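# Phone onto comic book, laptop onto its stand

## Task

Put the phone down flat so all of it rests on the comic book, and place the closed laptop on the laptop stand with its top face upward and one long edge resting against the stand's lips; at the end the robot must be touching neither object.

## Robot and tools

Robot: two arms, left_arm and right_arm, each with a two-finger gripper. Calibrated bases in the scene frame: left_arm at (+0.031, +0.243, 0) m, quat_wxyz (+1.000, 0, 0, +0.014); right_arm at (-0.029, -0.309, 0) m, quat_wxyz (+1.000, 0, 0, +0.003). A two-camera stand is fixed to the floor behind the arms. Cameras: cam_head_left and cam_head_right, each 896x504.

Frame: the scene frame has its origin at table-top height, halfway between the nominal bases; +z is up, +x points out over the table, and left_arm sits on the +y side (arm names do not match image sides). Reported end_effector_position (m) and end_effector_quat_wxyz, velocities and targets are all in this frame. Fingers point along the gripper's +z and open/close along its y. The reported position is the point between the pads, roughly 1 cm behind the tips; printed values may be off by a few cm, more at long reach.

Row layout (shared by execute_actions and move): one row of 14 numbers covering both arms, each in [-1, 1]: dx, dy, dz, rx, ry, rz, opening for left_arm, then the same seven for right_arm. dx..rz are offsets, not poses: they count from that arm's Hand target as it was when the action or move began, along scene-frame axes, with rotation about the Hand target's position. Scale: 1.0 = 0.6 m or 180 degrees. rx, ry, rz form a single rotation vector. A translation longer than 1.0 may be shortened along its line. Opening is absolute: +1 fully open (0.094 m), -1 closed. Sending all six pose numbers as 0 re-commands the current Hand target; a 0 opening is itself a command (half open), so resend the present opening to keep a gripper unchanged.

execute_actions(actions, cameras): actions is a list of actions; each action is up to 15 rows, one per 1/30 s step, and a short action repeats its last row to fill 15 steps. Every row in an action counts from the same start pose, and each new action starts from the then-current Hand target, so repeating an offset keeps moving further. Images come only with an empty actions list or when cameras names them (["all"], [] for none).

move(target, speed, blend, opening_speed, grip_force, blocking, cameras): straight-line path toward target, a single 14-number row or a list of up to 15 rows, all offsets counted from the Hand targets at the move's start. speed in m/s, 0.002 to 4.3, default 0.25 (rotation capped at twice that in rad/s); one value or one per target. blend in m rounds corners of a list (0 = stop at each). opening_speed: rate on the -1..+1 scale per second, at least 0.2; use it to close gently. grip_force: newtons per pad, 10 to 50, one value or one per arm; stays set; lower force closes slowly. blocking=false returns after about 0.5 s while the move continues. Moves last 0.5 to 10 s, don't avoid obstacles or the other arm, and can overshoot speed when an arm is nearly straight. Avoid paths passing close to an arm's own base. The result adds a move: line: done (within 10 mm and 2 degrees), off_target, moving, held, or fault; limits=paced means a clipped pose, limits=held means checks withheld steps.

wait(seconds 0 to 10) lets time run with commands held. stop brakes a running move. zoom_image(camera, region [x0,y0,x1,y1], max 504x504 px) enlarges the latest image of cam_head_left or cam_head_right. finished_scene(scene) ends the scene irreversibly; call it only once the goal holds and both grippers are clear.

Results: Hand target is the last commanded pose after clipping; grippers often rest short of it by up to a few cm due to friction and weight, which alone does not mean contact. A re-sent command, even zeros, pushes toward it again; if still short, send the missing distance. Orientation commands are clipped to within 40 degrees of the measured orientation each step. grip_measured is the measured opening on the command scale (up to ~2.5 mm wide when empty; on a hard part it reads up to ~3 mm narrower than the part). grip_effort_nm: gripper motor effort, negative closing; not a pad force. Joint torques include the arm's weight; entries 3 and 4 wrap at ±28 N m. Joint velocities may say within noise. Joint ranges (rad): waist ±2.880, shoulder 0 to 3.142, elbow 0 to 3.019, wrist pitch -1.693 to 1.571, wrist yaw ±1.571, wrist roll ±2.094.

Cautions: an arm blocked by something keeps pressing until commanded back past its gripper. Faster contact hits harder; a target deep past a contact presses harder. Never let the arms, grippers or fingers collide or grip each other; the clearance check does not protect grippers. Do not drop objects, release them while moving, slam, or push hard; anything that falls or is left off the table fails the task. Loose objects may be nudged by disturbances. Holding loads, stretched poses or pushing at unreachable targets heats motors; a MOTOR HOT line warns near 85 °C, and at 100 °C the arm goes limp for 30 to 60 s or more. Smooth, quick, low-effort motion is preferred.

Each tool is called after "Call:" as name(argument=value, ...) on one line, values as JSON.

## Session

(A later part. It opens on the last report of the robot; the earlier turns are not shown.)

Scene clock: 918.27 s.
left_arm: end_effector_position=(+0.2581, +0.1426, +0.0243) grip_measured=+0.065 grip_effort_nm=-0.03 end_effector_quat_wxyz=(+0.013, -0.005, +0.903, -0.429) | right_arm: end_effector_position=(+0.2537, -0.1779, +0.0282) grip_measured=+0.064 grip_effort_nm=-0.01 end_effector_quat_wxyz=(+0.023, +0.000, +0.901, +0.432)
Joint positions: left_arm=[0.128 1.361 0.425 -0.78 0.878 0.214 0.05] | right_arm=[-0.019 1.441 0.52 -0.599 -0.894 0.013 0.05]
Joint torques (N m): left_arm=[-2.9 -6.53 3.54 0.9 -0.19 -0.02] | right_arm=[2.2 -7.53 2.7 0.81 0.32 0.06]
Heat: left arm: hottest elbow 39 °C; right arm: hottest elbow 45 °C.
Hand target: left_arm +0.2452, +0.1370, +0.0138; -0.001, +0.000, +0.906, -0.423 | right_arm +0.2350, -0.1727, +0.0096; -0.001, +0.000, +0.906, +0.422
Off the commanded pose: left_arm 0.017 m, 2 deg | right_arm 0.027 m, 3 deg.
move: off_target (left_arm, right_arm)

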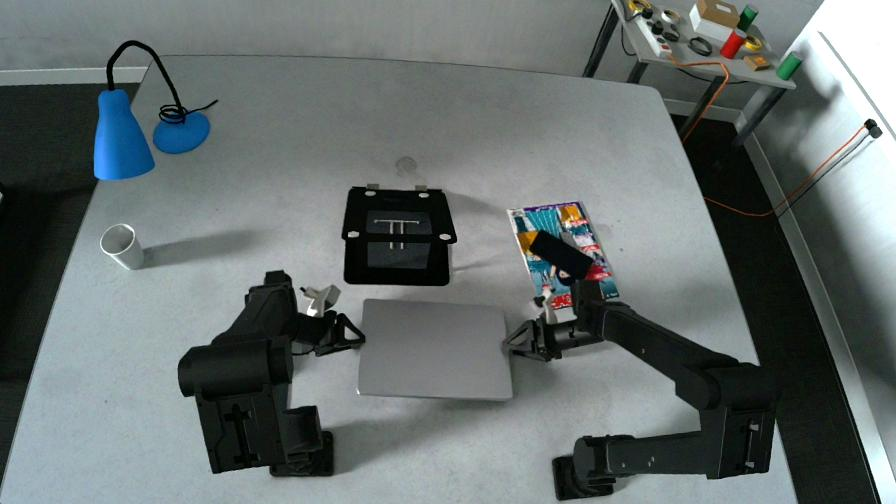

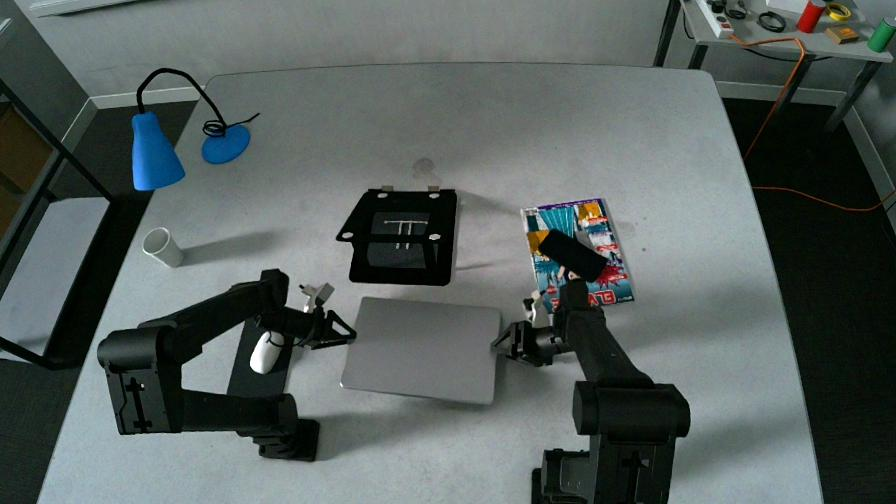

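Call:
move(target=[[0.0, -0.075, -0.005, 0, 0, 0, 0.064, 0.0, 0.09, -0.017, 0, 0, 0, 0.064]], speed=[0.06], cameras=["all"])

Call:
zoom_image(camera="cam_head_right", region=[290, 270, 560, 420])

Call:
zoom_image(camera="cam_head_left", region=[290, 270, 560, 420])

Scene clock: 923.97 s.
left_arm: end_effector_position=(+0.2628, +0.1006, +0.0250) grip_measured=+0.065 grip_effort_nm=-0.03 end_effector_quat_wxyz=(+0.018, -0.014, +0.903, -0.430) | right_arm: end_effector_position=(+0.2634, -0.1341, +0.0284) grip_measured=+0.064 grip_effort_nm=-0.02 end_effector_quat_wxyz=(+0.039, +0.014, +0.901, +0.433)
Joint positions: left_arm=[-0.059 1.303 0.376 -0.537 0.884 -0.111 0.05] | right_arm=[0.139 1.421 0.484 -0.334 -0.861 0.314 0.05]
Joint torques (N m): left_arm=[-3.78 -6.3 3.93 1.44 -0.1 0.09] | right_arm=[4.72 -5.19 2.76 1.28 0.06 0.05]
Motor temperatures (°C): left_arm=[23 26 38 24 29 24 27] | right_arm=[26 33 43 25 27 23 25]
Heat: left arm: hottest elbow 38 °C; right arm: hottest elbow 43 °C.
Hand target: left_arm +0.2454, +0.0920, +0.0108; +0.000, +0.000, +0.906, -0.423 | right_arm +0.2351, -0.1187, -0.0006; -0.001, +0.000, +0.906, +0.422
Off the commanded pose: left_arm 0.024 m, 3 deg | right_arm 0.043 m, 5 deg.
move: off_target (left_arm, right_arm)

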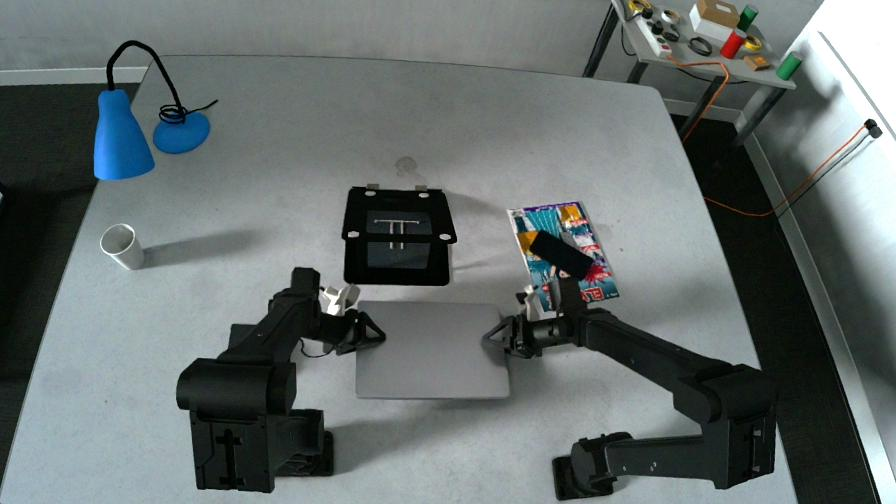

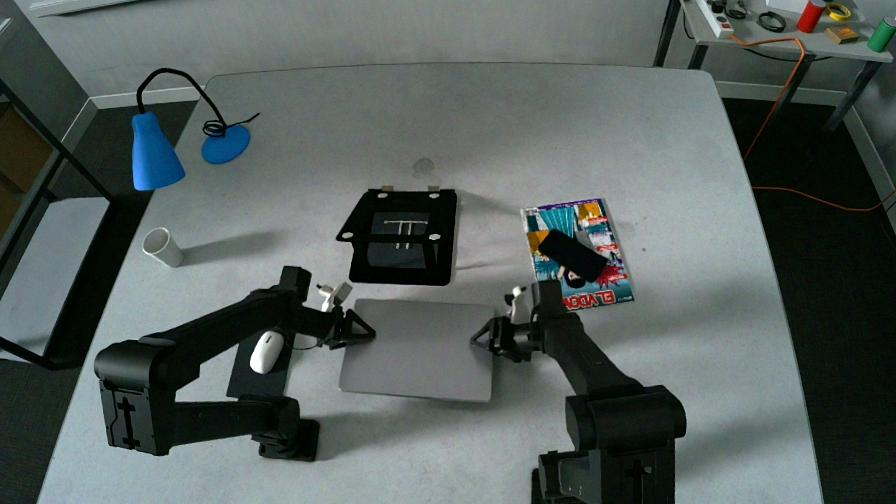

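Scaled by 1.867.

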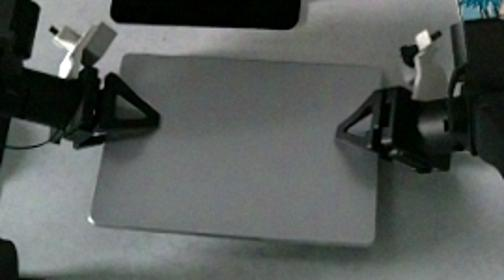

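Scaled by 1.867.

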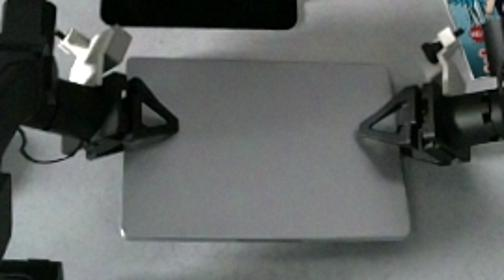

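Call:
move(target=[[0.0, 0.0, 0.1, 0, 0, 0, 0.03, 0.0, 0.0, 0.13, 0, 0, 0, 0.03]], speed=[0.07], opening_speed=0.3, cameras=["all"])

Call:
zoom_image(camera="cam_head_right", region=[290, 270, 560, 420])

Call:
zoom_image(camera="cam_head_left", region=[290, 270, 560, 420])

Scene clock: 934.57 s.
left_arm: end_effector_position=(+0.2308, +0.1000, +0.0502) grip_measured=+0.033 grip_effort_nm=-0.13 end_effector_quat_wxyz=(-0.018, -0.015, +0.911, -0.412) | right_arm: end_effector_position=(+0.2192, -0.1313, +0.0493) grip_measured=+0.032 grip_effort_nm=-0.11 end_effector_quat_wxyz=(-0.025, +0.020, +0.915, +0.403)
Joint positions: left_arm=[-0.085 1.14 0.376 -0.772 0.85 -0.106 0.049] | right_arm=[0.19 1.282 0.484 -0.606 -0.818 0.311 0.048]
Joint torques (N m): left_arm=[-2.61 -7.59 11.59 -0.31 1.23 -0.05] | right_arm=[1.9 -11.28 9.01 0.18 -1.39 0.22]
Heat: left arm: hottest elbow 37 °C; right arm: hottest elbow 41 °C.
Hand target: left_arm +0.2454, +0.0920, +0.0708; +0.000, +0.000, +0.906, -0.423 | right_arm +0.2351, -0.1187, +0.0774; -0.001, +0.000, +0.906, +0.422
Off the commanded pose: left_arm 0.027 m, 3 deg | right_arm 0.035 m, 4 deg.
move: off_target (left_arm, right_arm)

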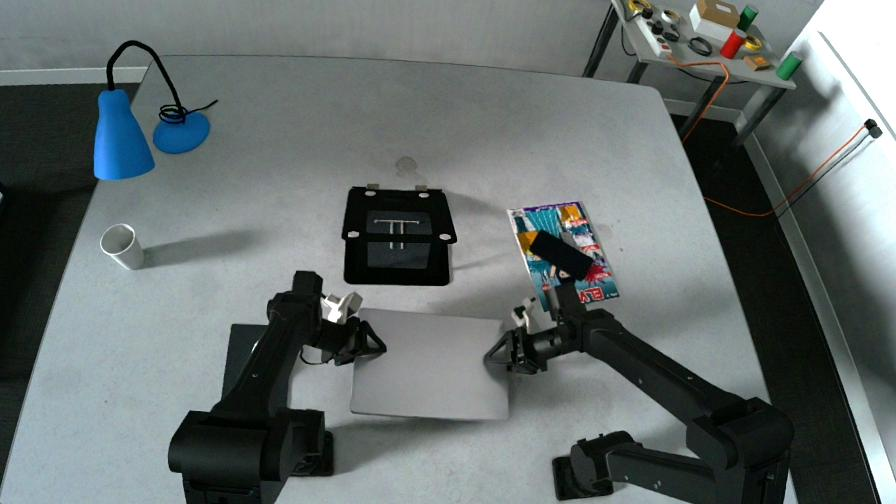

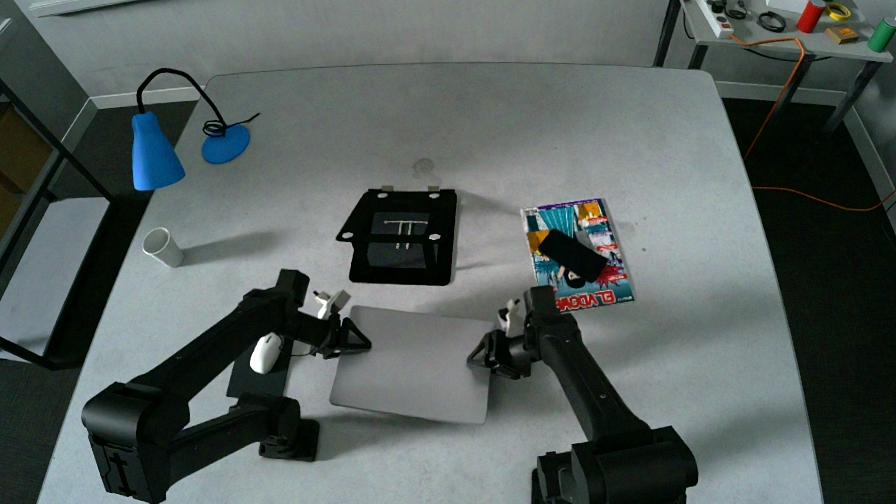

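Scaled by 1.867.

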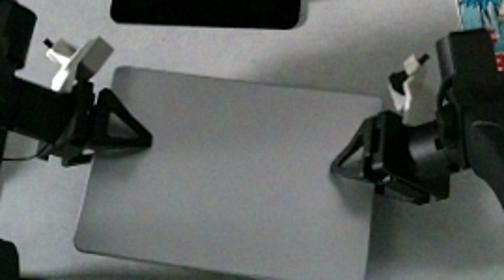

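Scaled by 1.867.

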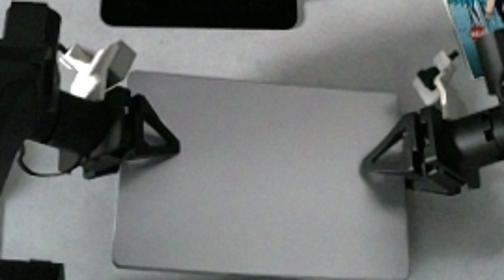

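Call:
move(target=[[0.0, 0.0, -0.1, 0, 0, 0, 0.03, 0.0, 0.0, -0.13, 0, 0, 0, 0.03], [0.0, 0.095, -0.1, 0, 0, 0, 0.1, 0.0, -0.095, -0.13, 0, 0, 0, 0.1], [-0.032, 0.095, -0.1, 0, 0, 0, 0.1, -0.032, -0.095, -0.13, 0, 0, 0, 0.1]], speed=[0.08, 0.12, 0.12], blend=[0, 0.0, 0], cameras=["all"])

Call:
zoom_image(camera="cam_head_right", region=[290, 270, 560, 420])

Call:
zoom_image(camera="cam_head_left", region=[290, 270, 560, 420])

Scene clock: 949.70 s.
left_arm: end_effector_position=(+0.2428, +0.1414, +0.0247) grip_measured=+0.097 grip_effort_nm=0.19 end_effector_quat_wxyz=(+0.016, +0.012, +0.899, -0.438) | right_arm: end_effector_position=(+0.2391, -0.1619, +0.0284) grip_measured=+0.097 grip_effort_nm=0.18 end_effector_quat_wxyz=(+0.028, -0.026, +0.894, +0.447)
Joint positions: left_arm=[0.143 1.345 0.396 -0.809 0.894 0.289 0.052] | right_arm=[0.027 1.42 0.478 -0.541 -0.926 0.018 0.052]
Joint torques (N m): left_arm=[0.67 -6.36 3.1 -0.24 -1.23 0.22] | right_arm=[-1.08 -6.48 1.55 0.32 1.36 0.03]
Heat: left arm: hottest elbow 37 °C; right arm: hottest elbow 41 °C.
Hand target: left_arm +0.2261, +0.1490, +0.0108; +0.000, +0.000, +0.906, -0.423 | right_arm +0.2159, -0.1757, -0.0006; -0.001, +0.000, +0.906, +0.422
Off the commanded pose: left_arm 0.023 m, 3 deg | right_arm 0.040 m, 5 deg.
move: off_target (left_arm, right_arm); target 2's new opening was sent with right_arm's hand 0.032 m and 5 deg from that target

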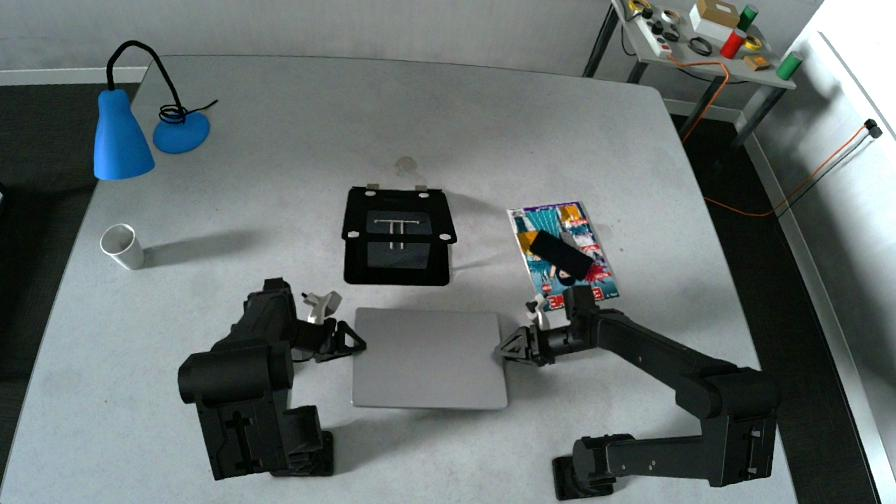

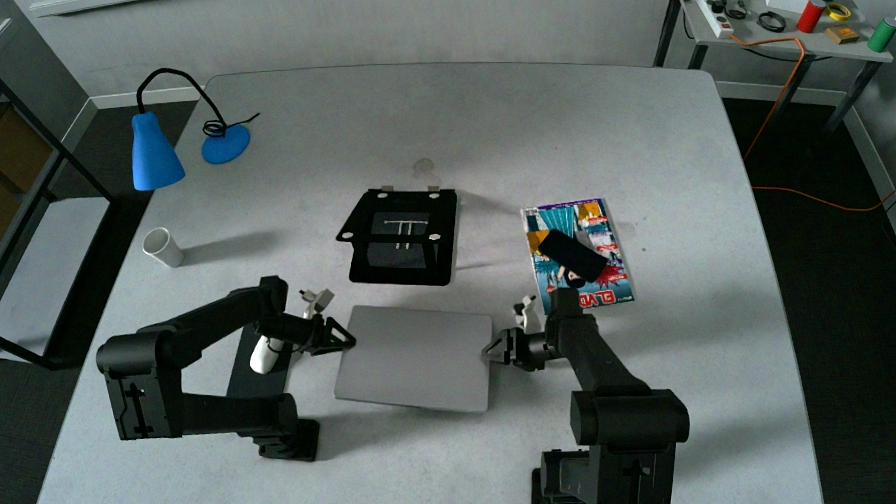

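Scaled by 1.867.

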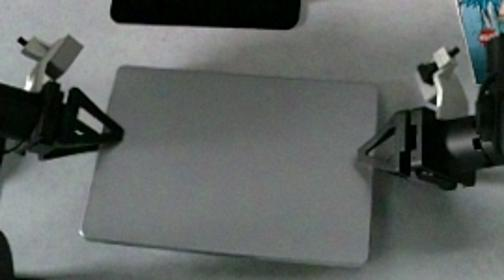

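Scaled by 1.867.

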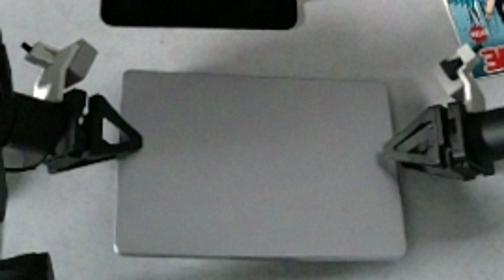

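Call:
move(target=[[-0.055, 0.01, 0.01, 0, 0, 0, 0.1, -0.04, -0.01, 0.01, 0, 0, 0, 0.1], [-0.055, 0.01, 0.0, 0, 0, 0, 0.1, -0.04, -0.01, 0.0, 0, 0, 0, 0.1], [-0.05, -0.11, 0.0, 0, 0, 0, 0.1, -0.035, 0.11, 0.0, 0, 0, 0, 0.1]], speed=[0.1, 0.1, 0.08], blend=[0, 0.0, 0], cameras=["all"])

Call:
zoom_image(camera="cam_head_right", region=[290, 270, 560, 420])

Call:
zoom_image(camera="cam_head_left", region=[290, 270, 560, 420])

Scene clock: 959.00 s.
left_arm: end_effector_position=(+0.2167, +0.1018, +0.0253) grip_measured=+0.100 grip_effort_nm=0.03 end_effector_quat_wxyz=(+0.018, -0.043, +0.906, -0.422) | right_arm: end_effector_position=(+0.2227, -0.1258, +0.0287) grip_measured=+0.098 grip_effort_nm=0.10 end_effector_quat_wxyz=(+0.043, +0.009, +0.899, +0.435)
Joint positions: left_arm=[-0.074 1.108 0.249 -0.555 0.861 -0.212 0.052] | right_arm=[0.195 1.31 0.368 -0.259 -0.847 0.389 0.052]
Joint torques (N m): left_arm=[-7.65 -2.14 4.04 1.92 0.61 0.31] | right_arm=[5.54 -2.73 3.07 1.55 0.28 0.21]
Heat: left arm: hottest elbow 36 °C; right arm: hottest elbow 39 °C.
Hand target: left_arm +0.1961, +0.0829, +0.0108; -0.001, +0.000, +0.906, -0.423 | right_arm +0.1951, -0.1097, -0.0006; -0.001, +0.000, +0.906, +0.422
Off the commanded pose: left_arm 0.031 m, 5 deg | right_arm 0.043 m, 5 deg.
move: off_target (left_arm, right_arm)

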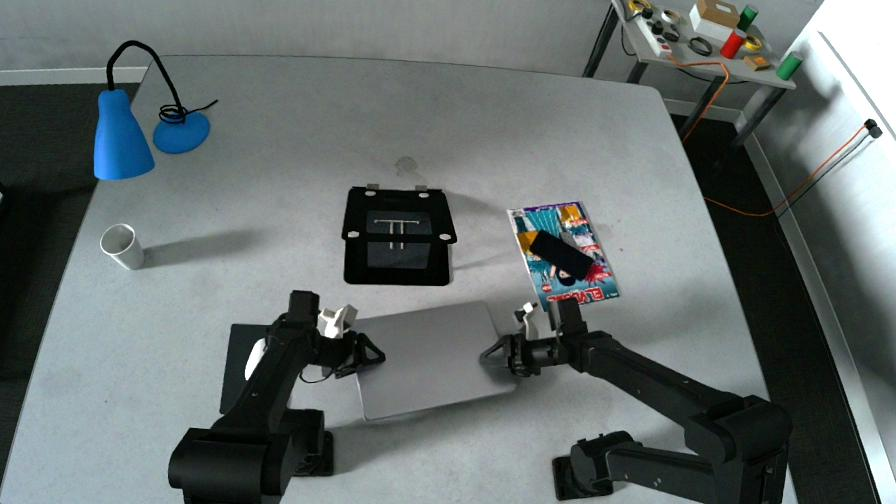

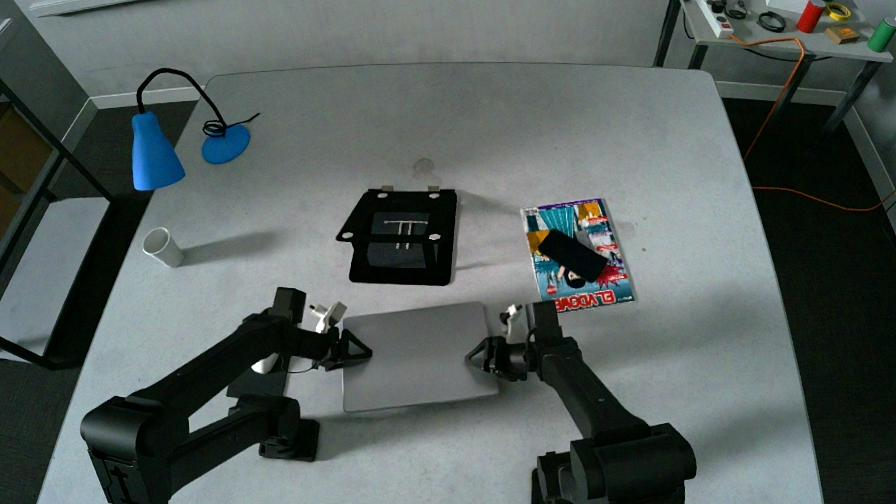

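Scaled by 1.867.

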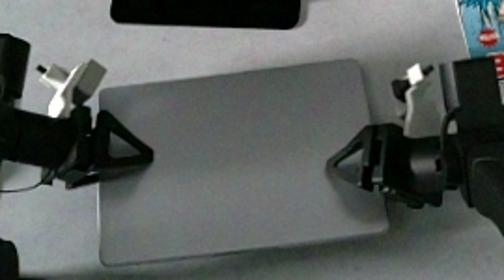

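Scaled by 1.867.

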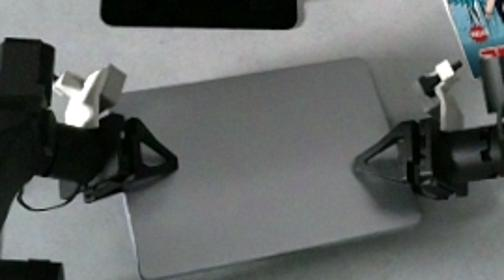

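Call:
move(target=[[0.03, 0.0, 0.13, 0, 0, 0, 0.06, -0.02, 0.0, 0.16, 0, 0, 0, 0.06]], speed=[0.07], opening_speed=0.3, cameras=["all"])

Call:
zoom_image(camera="cam_head_right", region=[290, 270, 560, 420])

Call:
zoom_image(camera="cam_head_left", region=[290, 270, 560, 420])

Scene clock: 968.47 s.
left_arm: end_effector_position=(+0.1721, +0.0946, +0.0521) grip_measured=+0.067 grip_effort_nm=-0.37 end_effector_quat_wxyz=(-0.059, -0.057, +0.907, -0.413) | right_arm: end_effector_position=(+0.1657, -0.1332, +0.0579) grip_measured=+0.063 grip_effort_nm=-0.19 end_effector_quat_wxyz=(-0.028, +0.050, +0.918, +0.393)
Joint positions: left_arm=[-0.134 0.93 0.266 -0.877 0.861 -0.245 0.05] | right_arm=[0.247 1.044 0.357 -0.645 -0.781 0.459 0.05]
Joint torques (N m): left_arm=[-3.49 -5.25 17.72 0.5 0.52 0.4] | right_arm=[4.01 -7.77 11.49 0.35 -1.82 -0.02]
Heat: left arm: hottest elbow 35 °C; right arm: hottest elbow 39 °C.
Hand target: left_arm +0.2142, +0.0830, +0.0888; +0.000, +0.000, +0.906, -0.423 | right_arm +0.1829, -0.1097, +0.0954; -0.001, +0.000, +0.906, +0.422
Off the commanded pose: left_arm 0.057 m, 9 deg | right_arm 0.048 m, 7 deg.
move: off_target (left_arm, right_arm)

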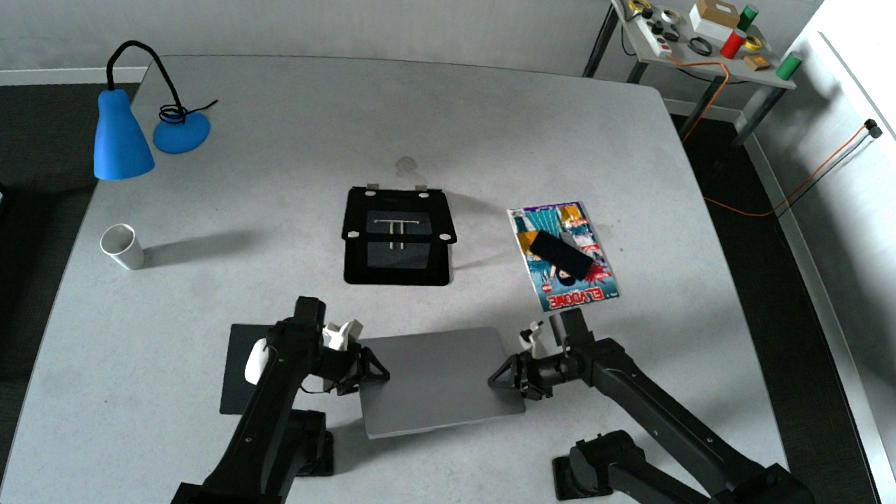

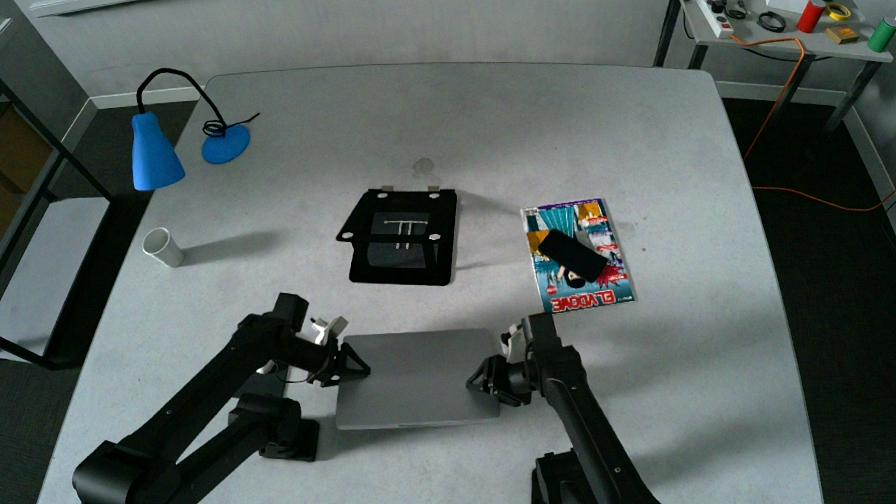

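Scaled by 1.867.

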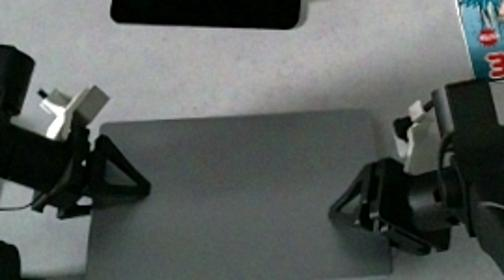

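Scaled by 1.867.

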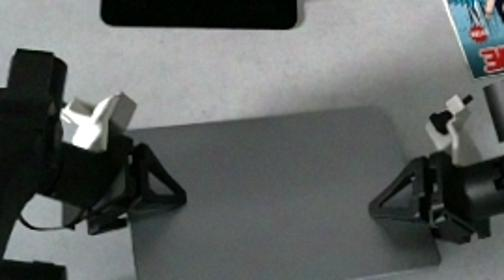

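Call:
move(target=[[0.16, 0.0, 0.235, 0, 0, 0, 0.06, 0.137, 0.0, 0.225, 0, 0, 0, 0.06]], speed=[0.12], cameras=["all"])

Call:
zoom_image(camera="cam_head_right", region=[290, 240, 560, 390])

Call:
zoom_image(camera="cam_head_left", region=[290, 240, 560, 390])

Scene clock: 975.90 s.
left_arm: end_effector_position=(+0.2709, +0.0930, +0.1799) grip_measured=+0.067 grip_effort_nm=-0.35 end_effector_quat_wxyz=(-0.064, -0.045, +0.910, -0.408) | right_arm: end_effector_position=(+0.2442, -0.1306, +0.1839) grip_measured=+0.065 grip_effort_nm=-0.29 end_effector_quat_wxyz=(-0.039, +0.064, +0.914, +0.398)
Joint positions: left_arm=[-0.104 1.062 0.727 -1.27 0.85 -0.158 0.05] | right_arm=[0.18 1.091 0.764 -1.078 -0.809 0.396 0.05]
Joint torques (N m): left_arm=[-2.61 -8.18 21.23 0.5 1.11 0.33] | right_arm=[2.96 -8.41 15.43 -0.14 -1.59 -0.46]
Heat: left arm: hottest elbow 37 °C; right arm: hottest elbow 41 °C.
Hand target: left_arm +0.3102, +0.0830, +0.2297; -0.001, +0.000, +0.906, -0.423 | right_arm +0.2652, -0.1097, +0.2304; -0.001, +0.000, +0.906, +0.422
Off the commanded pose: left_arm 0.064 m, 9 deg | right_arm 0.055 m, 9 deg.
move: off_target (left_arm, right_arm)

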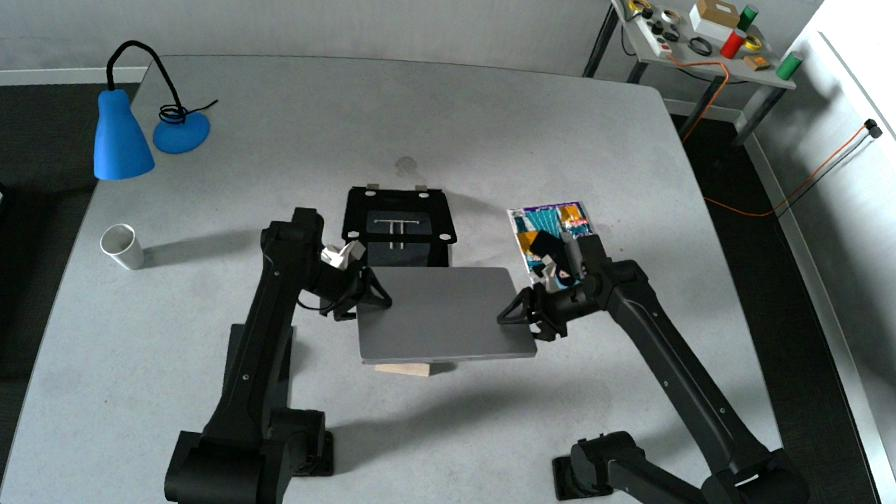

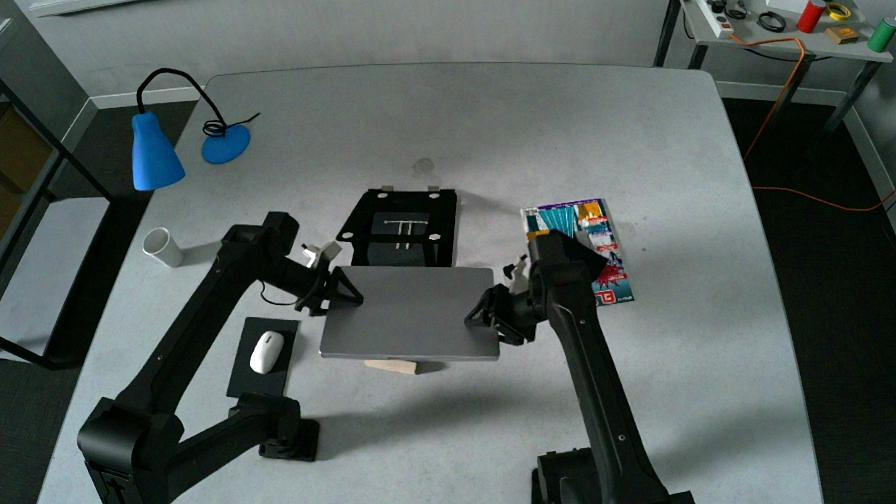

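Scaled by 1.867.

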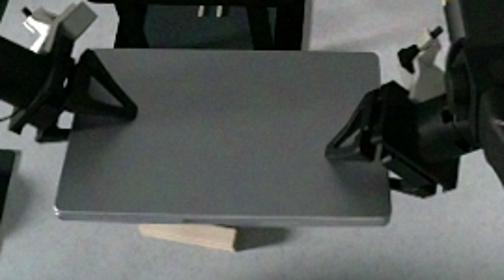

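Scaled by 1.867.

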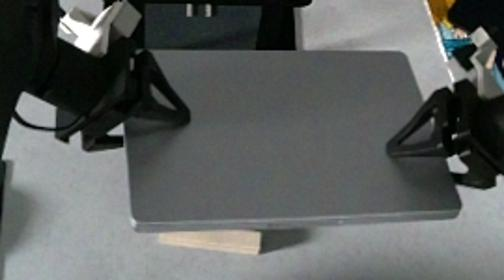

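Call:
move(target=[[0.3, 0.162, 0.04, 0, 0, 0, 0.06, 0.29, 0.162, 0.04, 0, 0, 0, 0.06]], speed=[0.12], cameras=["all"])

Call:
zoom_image(camera="cam_head_right", region=[270, 160, 570, 330])

Call:
zoom_image(camera="cam_head_left", region=[270, 160, 570, 330])

Scene clock: 992.53 s.
left_arm: end_effector_position=(+0.4591, +0.1786, +0.2017) grip_measured=+0.063 grip_effort_nm=-0.15 end_effector_quat_wxyz=(-0.061, -0.033, +0.905, -0.419) | right_arm: end_effector_position=(+0.4172, -0.0398, +0.2064) grip_measured=+0.064 grip_effort_nm=-0.24 end_effector_quat_wxyz=(-0.041, +0.042, +0.914, +0.401)
Joint positions: left_arm=[0.126 1.62 1.296 -1.549 0.835 0.217 0.05] | right_arm=[0.298 1.573 1.271 -1.006 -0.797 0.506 0.05]
Joint torques (N m): left_arm=[-1.79 -18.08 19.62 -0.94 1.3 0.27] | right_arm=[2.9 -17.32 15.68 0.61 -0.83 0.02]
Heat: left arm: hottest elbow 40 °C; right arm: hottest elbow 44 °C.
Hand target: left_arm +0.4901, +0.1801, +0.2537; -0.001, +0.000, +0.906, -0.423 | right_arm +0.4391, -0.0125, +0.2544; -0.001, +0.000, +0.906, +0.422
Off the commanded pose: left_arm 0.061 m, 8 deg | right_arm 0.059 m, 7 deg.
move: off_target (left_arm, right_arm)

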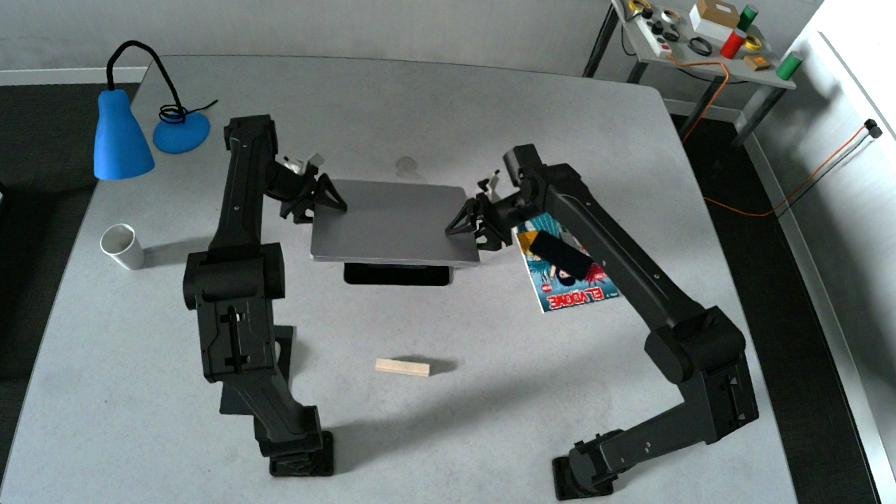

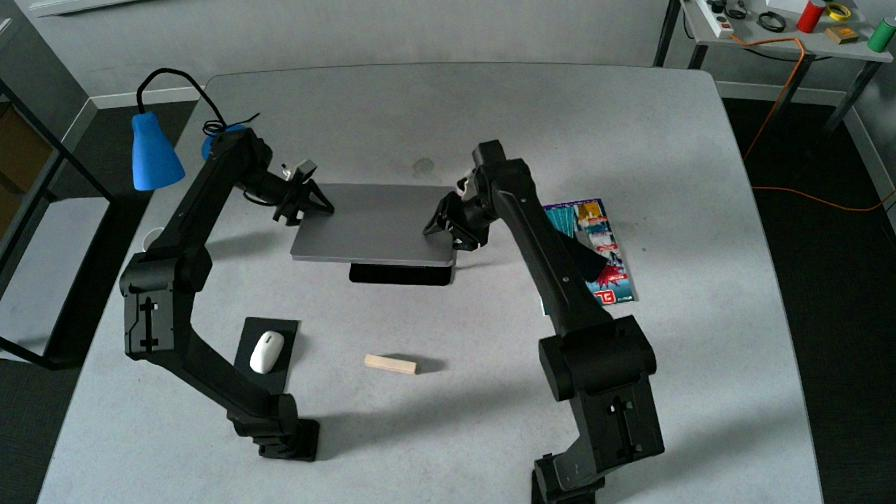

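Scaled by 1.680.

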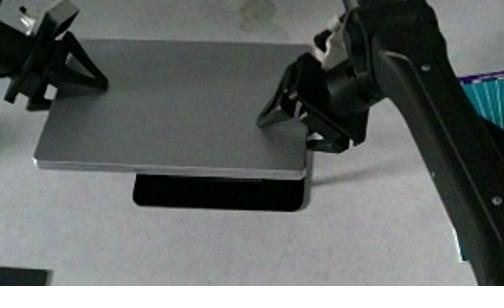

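Scaled by 1.680.

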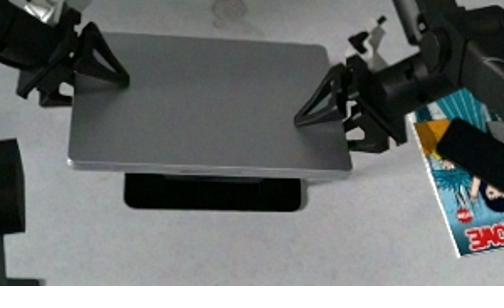

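Call:
move(target=[[0.16, 0.01, -0.02, 0, 0, 0, 0.06, 0.175, 0.01, -0.02, 0, 0, 0, 0.06], [0.16, 0.01, -0.11, 0, 0, 0, 0.06, 0.175, 0.01, -0.11, 0, 0, 0, 0.06]], speed=[0.1, 0.07], blend=[0.02, 0], cameras=["all"])

Call:
zoom_image(camera="cam_head_right", region=[270, 150, 570, 320])

Call:
zoom_image(camera="cam_head_left", region=[270, 150, 570, 320])

Scene clock: 1005.17 s.
left_arm: end_effector_position=(+0.5702, +0.1984, +0.1495) grip_measured=+0.063 grip_effort_nm=-0.15 end_effector_quat_wxyz=(-0.041, -0.029, +0.907, -0.418) | right_arm: end_effector_position=(+0.5315, -0.0177, +0.1568) grip_measured=+0.064 grip_effort_nm=-0.21 end_effector_quat_wxyz=(-0.034, +0.030, +0.914, +0.404)
Joint positions: left_arm=[0.131 1.919 1.573 -1.484 0.837 0.212 0.05] | right_arm=[0.275 1.903 1.581 -1.003 -0.806 0.452 0.05]
Joint torques (N m): left_arm=[-2.9 -23.47 13.52 0.13 1.44 0.1] | right_arm=[1.2 -24.18 11.25 1.09 -1.01 -0.05]
Motor temperatures (°C): left_arm=[23 27 44 24 31 24 27] | right_arm=[26 34 50 25 30 24 25]
Heat: left arm: hottest elbow 44 °C; right arm: hottest elbow 50 °C.
Hand target: left_arm +0.5861, +0.1860, +0.1877; -0.001, +0.000, +0.906, -0.423 | right_arm +0.5442, -0.0064, +0.1886; -0.001, +0.000, +0.906, +0.422
Off the commanded pose: left_arm 0.043 m, 6 deg | right_arm 0.036 m, 6 deg.
move: off_target (left_arm, right_arm)

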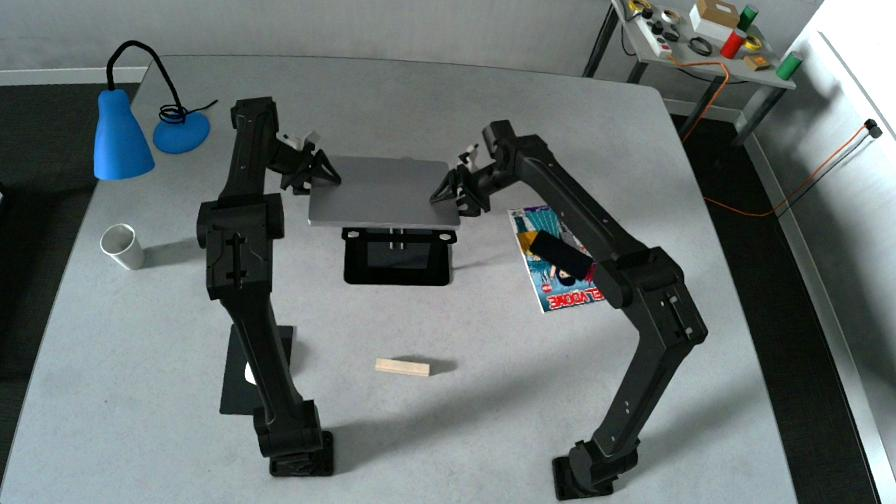

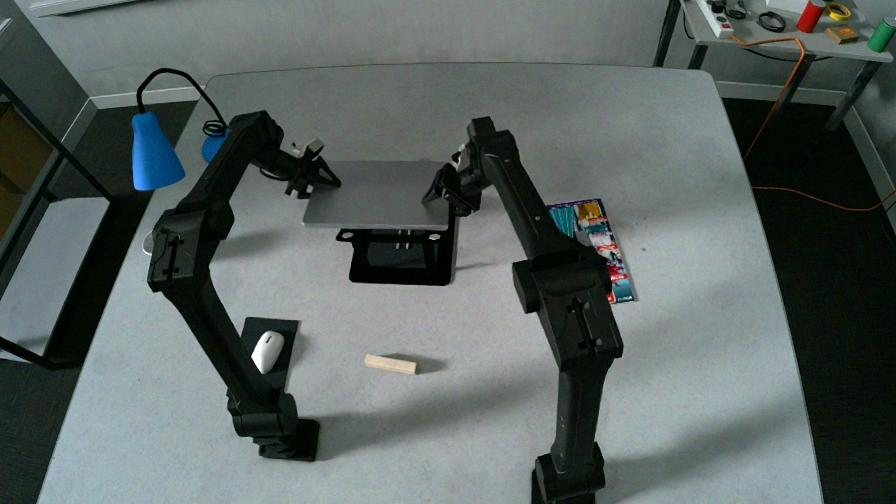

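Scaled by 1.680.

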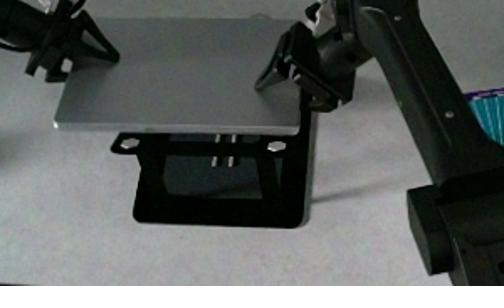

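Scaled by 1.680.

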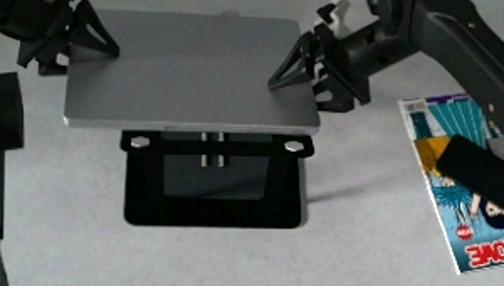

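Call:
move(target=[[0.0, -0.03, -0.01, 0, 0.033, 0, 0.06, 0.0, -0.03, -0.01, 0, 0.033, 0, 0.06], [0.0, -0.03, -0.075, 0, 0.033, 0, 0.06, 0.0, -0.03, -0.085, 0, 0.033, 0, 0.06]], speed=[0.08, 0.05], blend=[0.01, 0], cameras=["all"])

Call:
zoom_image(camera="cam_head_right", region=[270, 150, 570, 320])

Call:
zoom_image(camera="cam_head_left", region=[270, 150, 570, 320])

Scene clock: 1016.40 s.
left_arm: end_effector_position=(+0.5743, +0.1828, +0.1150) grip_measured=+0.063 grip_effort_nm=-0.14 end_effector_quat_wxyz=(-0.074, -0.046, +0.904, -0.418) | right_arm: end_effector_position=(+0.5338, -0.0340, +0.1305) grip_measured=+0.062 grip_effort_nm=-0.11 end_effector_quat_wxyz=(-0.060, +0.037, +0.909, +0.411)
Joint positions: left_arm=[0.101 1.985 1.573 -1.454 0.839 0.161 0.05] | right_arm=[0.241 1.953 1.581 -1.035 -0.846 0.402 0.05]
Joint torques (N m): left_arm=[-3.43 -23.3 11.97 0.12 1.04 0.06] | right_arm=[1.08 -21.66 10.33 0.66 -0.93 0.02]
Heat: left arm: hottest elbow 42 °C; right arm: hottest elbow 51 °C.
Hand target: left_arm +0.5861, +0.1681, +0.1427; -0.048, -0.022, +0.905, -0.422 | right_arm +0.5442, -0.0245, +0.1375; -0.048, +0.022, +0.905, +0.422
Off the commanded pose: left_arm 0.034 m, 4 deg | right_arm 0.016 m, 3 deg.
move: off_target (left_arm, right_arm)

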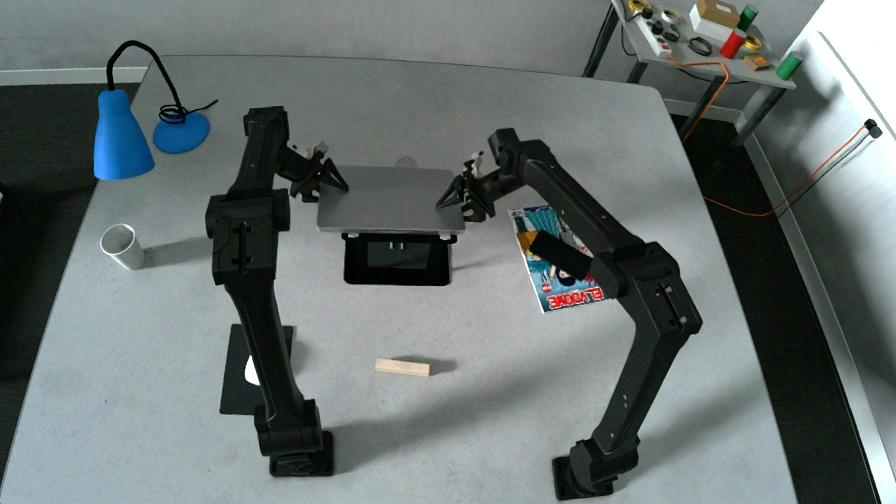

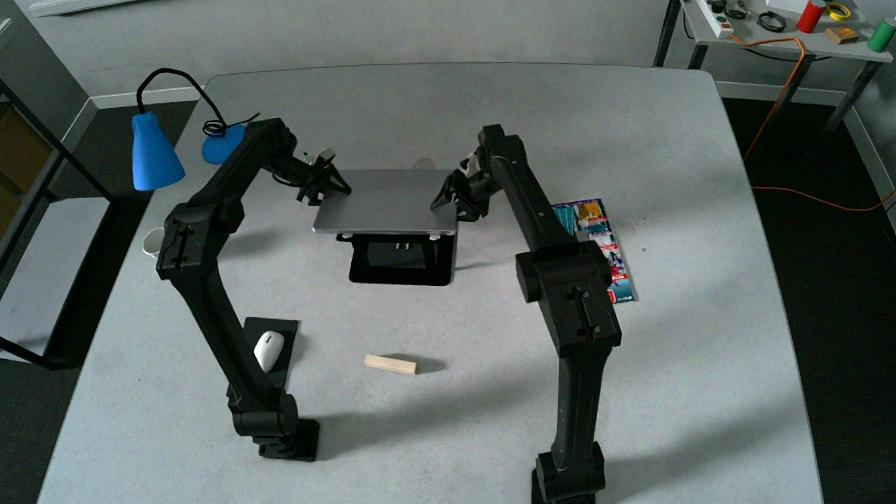

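Scaled by 1.680.

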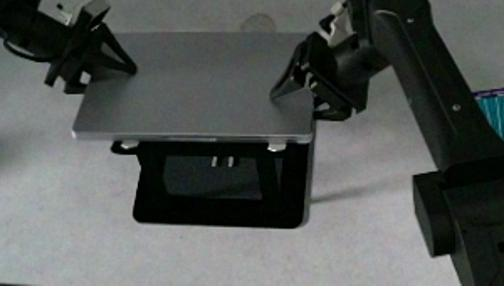

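Scaled by 1.680.

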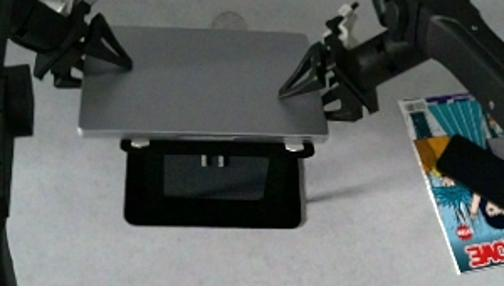

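Call:
move(target=[[-0.055, -0.03, 0.01, 0, 0, 0, 0.06, -0.055, -0.03, 0.0, 0, 0, 0, 0.06]], speed=[0.08], cameras=["all"])

Call:
zoom_image(camera="cam_head_right", region=[270, 150, 570, 320])

Call:
zoom_image(camera="cam_head_left", region=[270, 150, 570, 320])

Scene clock: 1024.83 s.
left_arm: end_effector_position=(+0.5545, +0.1741, +0.1117) grip_measured=+0.063 grip_effort_nm=-0.14 end_effector_quat_wxyz=(-0.072, -0.056, +0.903, -0.420) | right_arm: end_effector_position=(+0.5189, -0.0442, +0.1275) grip_measured=+0.061 grip_effort_nm=-0.08 end_effector_quat_wxyz=(-0.054, +0.033, +0.906, +0.418)
Joint positions: left_arm=[0.092 1.931 1.477 -1.387 0.85 0.12 0.05] | right_arm=[0.228 1.913 1.504 -0.996 -0.858 0.382 0.05]
Joint torques (N m): left_arm=[-4.6 -25.52 9.02 -0.02 0.88 0.12] | right_arm=[0.91 -24.29 6.43 0.46 -0.61 -0.02]
Heat: left arm: hottest elbow 41 °C; right arm: hottest elbow 50 °C.
Hand target: left_arm +0.5532, +0.1502, +0.1487; -0.047, -0.021, +0.905, -0.422 | right_arm +0.5111, -0.0425, +0.1375; -0.048, +0.022, +0.905, +0.422
Off the commanded pose: left_arm 0.044 m, 5 deg | right_arm 0.013 m, 2 deg.
move: off_target (left_arm, right_arm)

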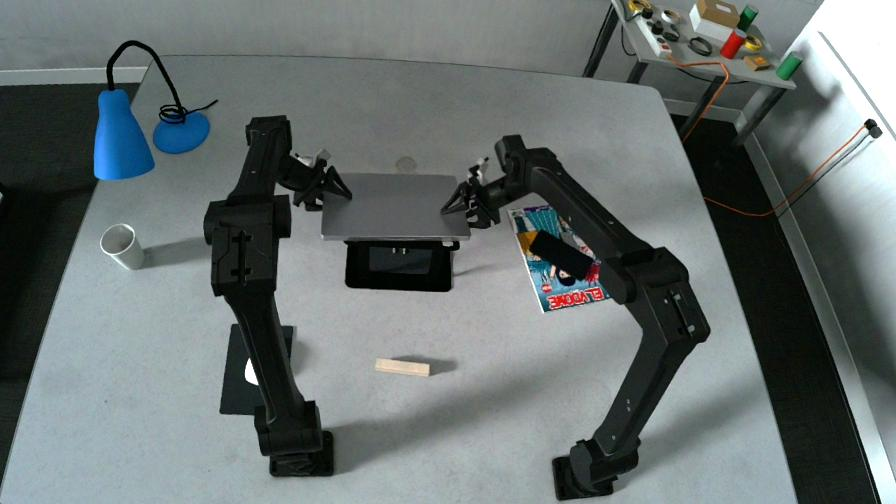

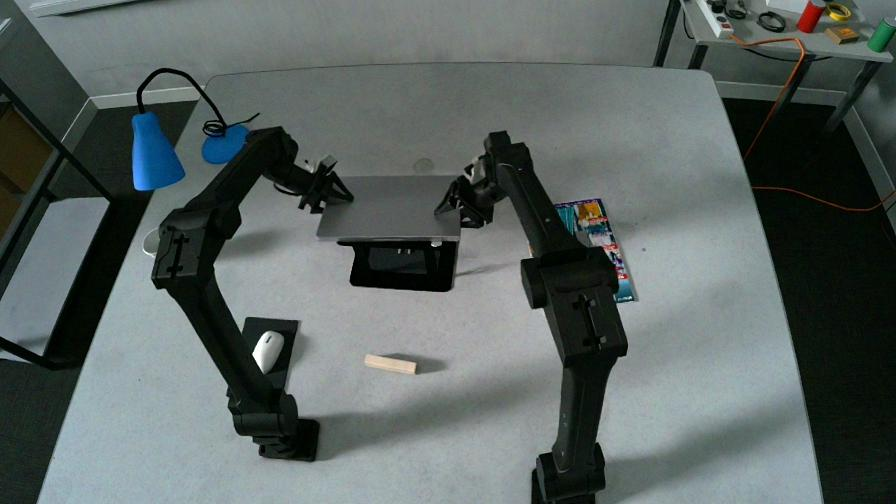

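Scaled by 1.680.

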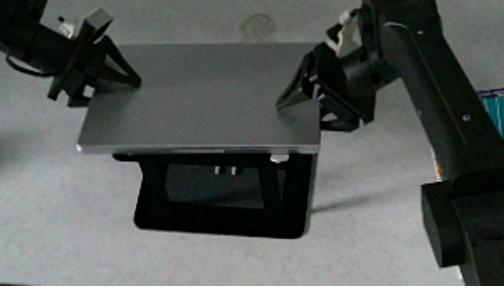

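Scaled by 1.680.

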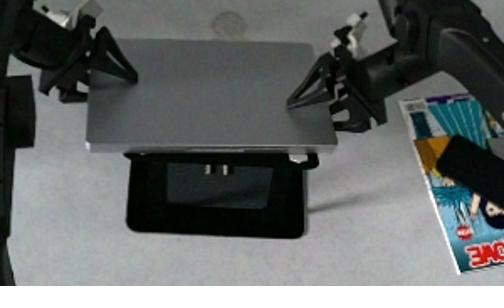

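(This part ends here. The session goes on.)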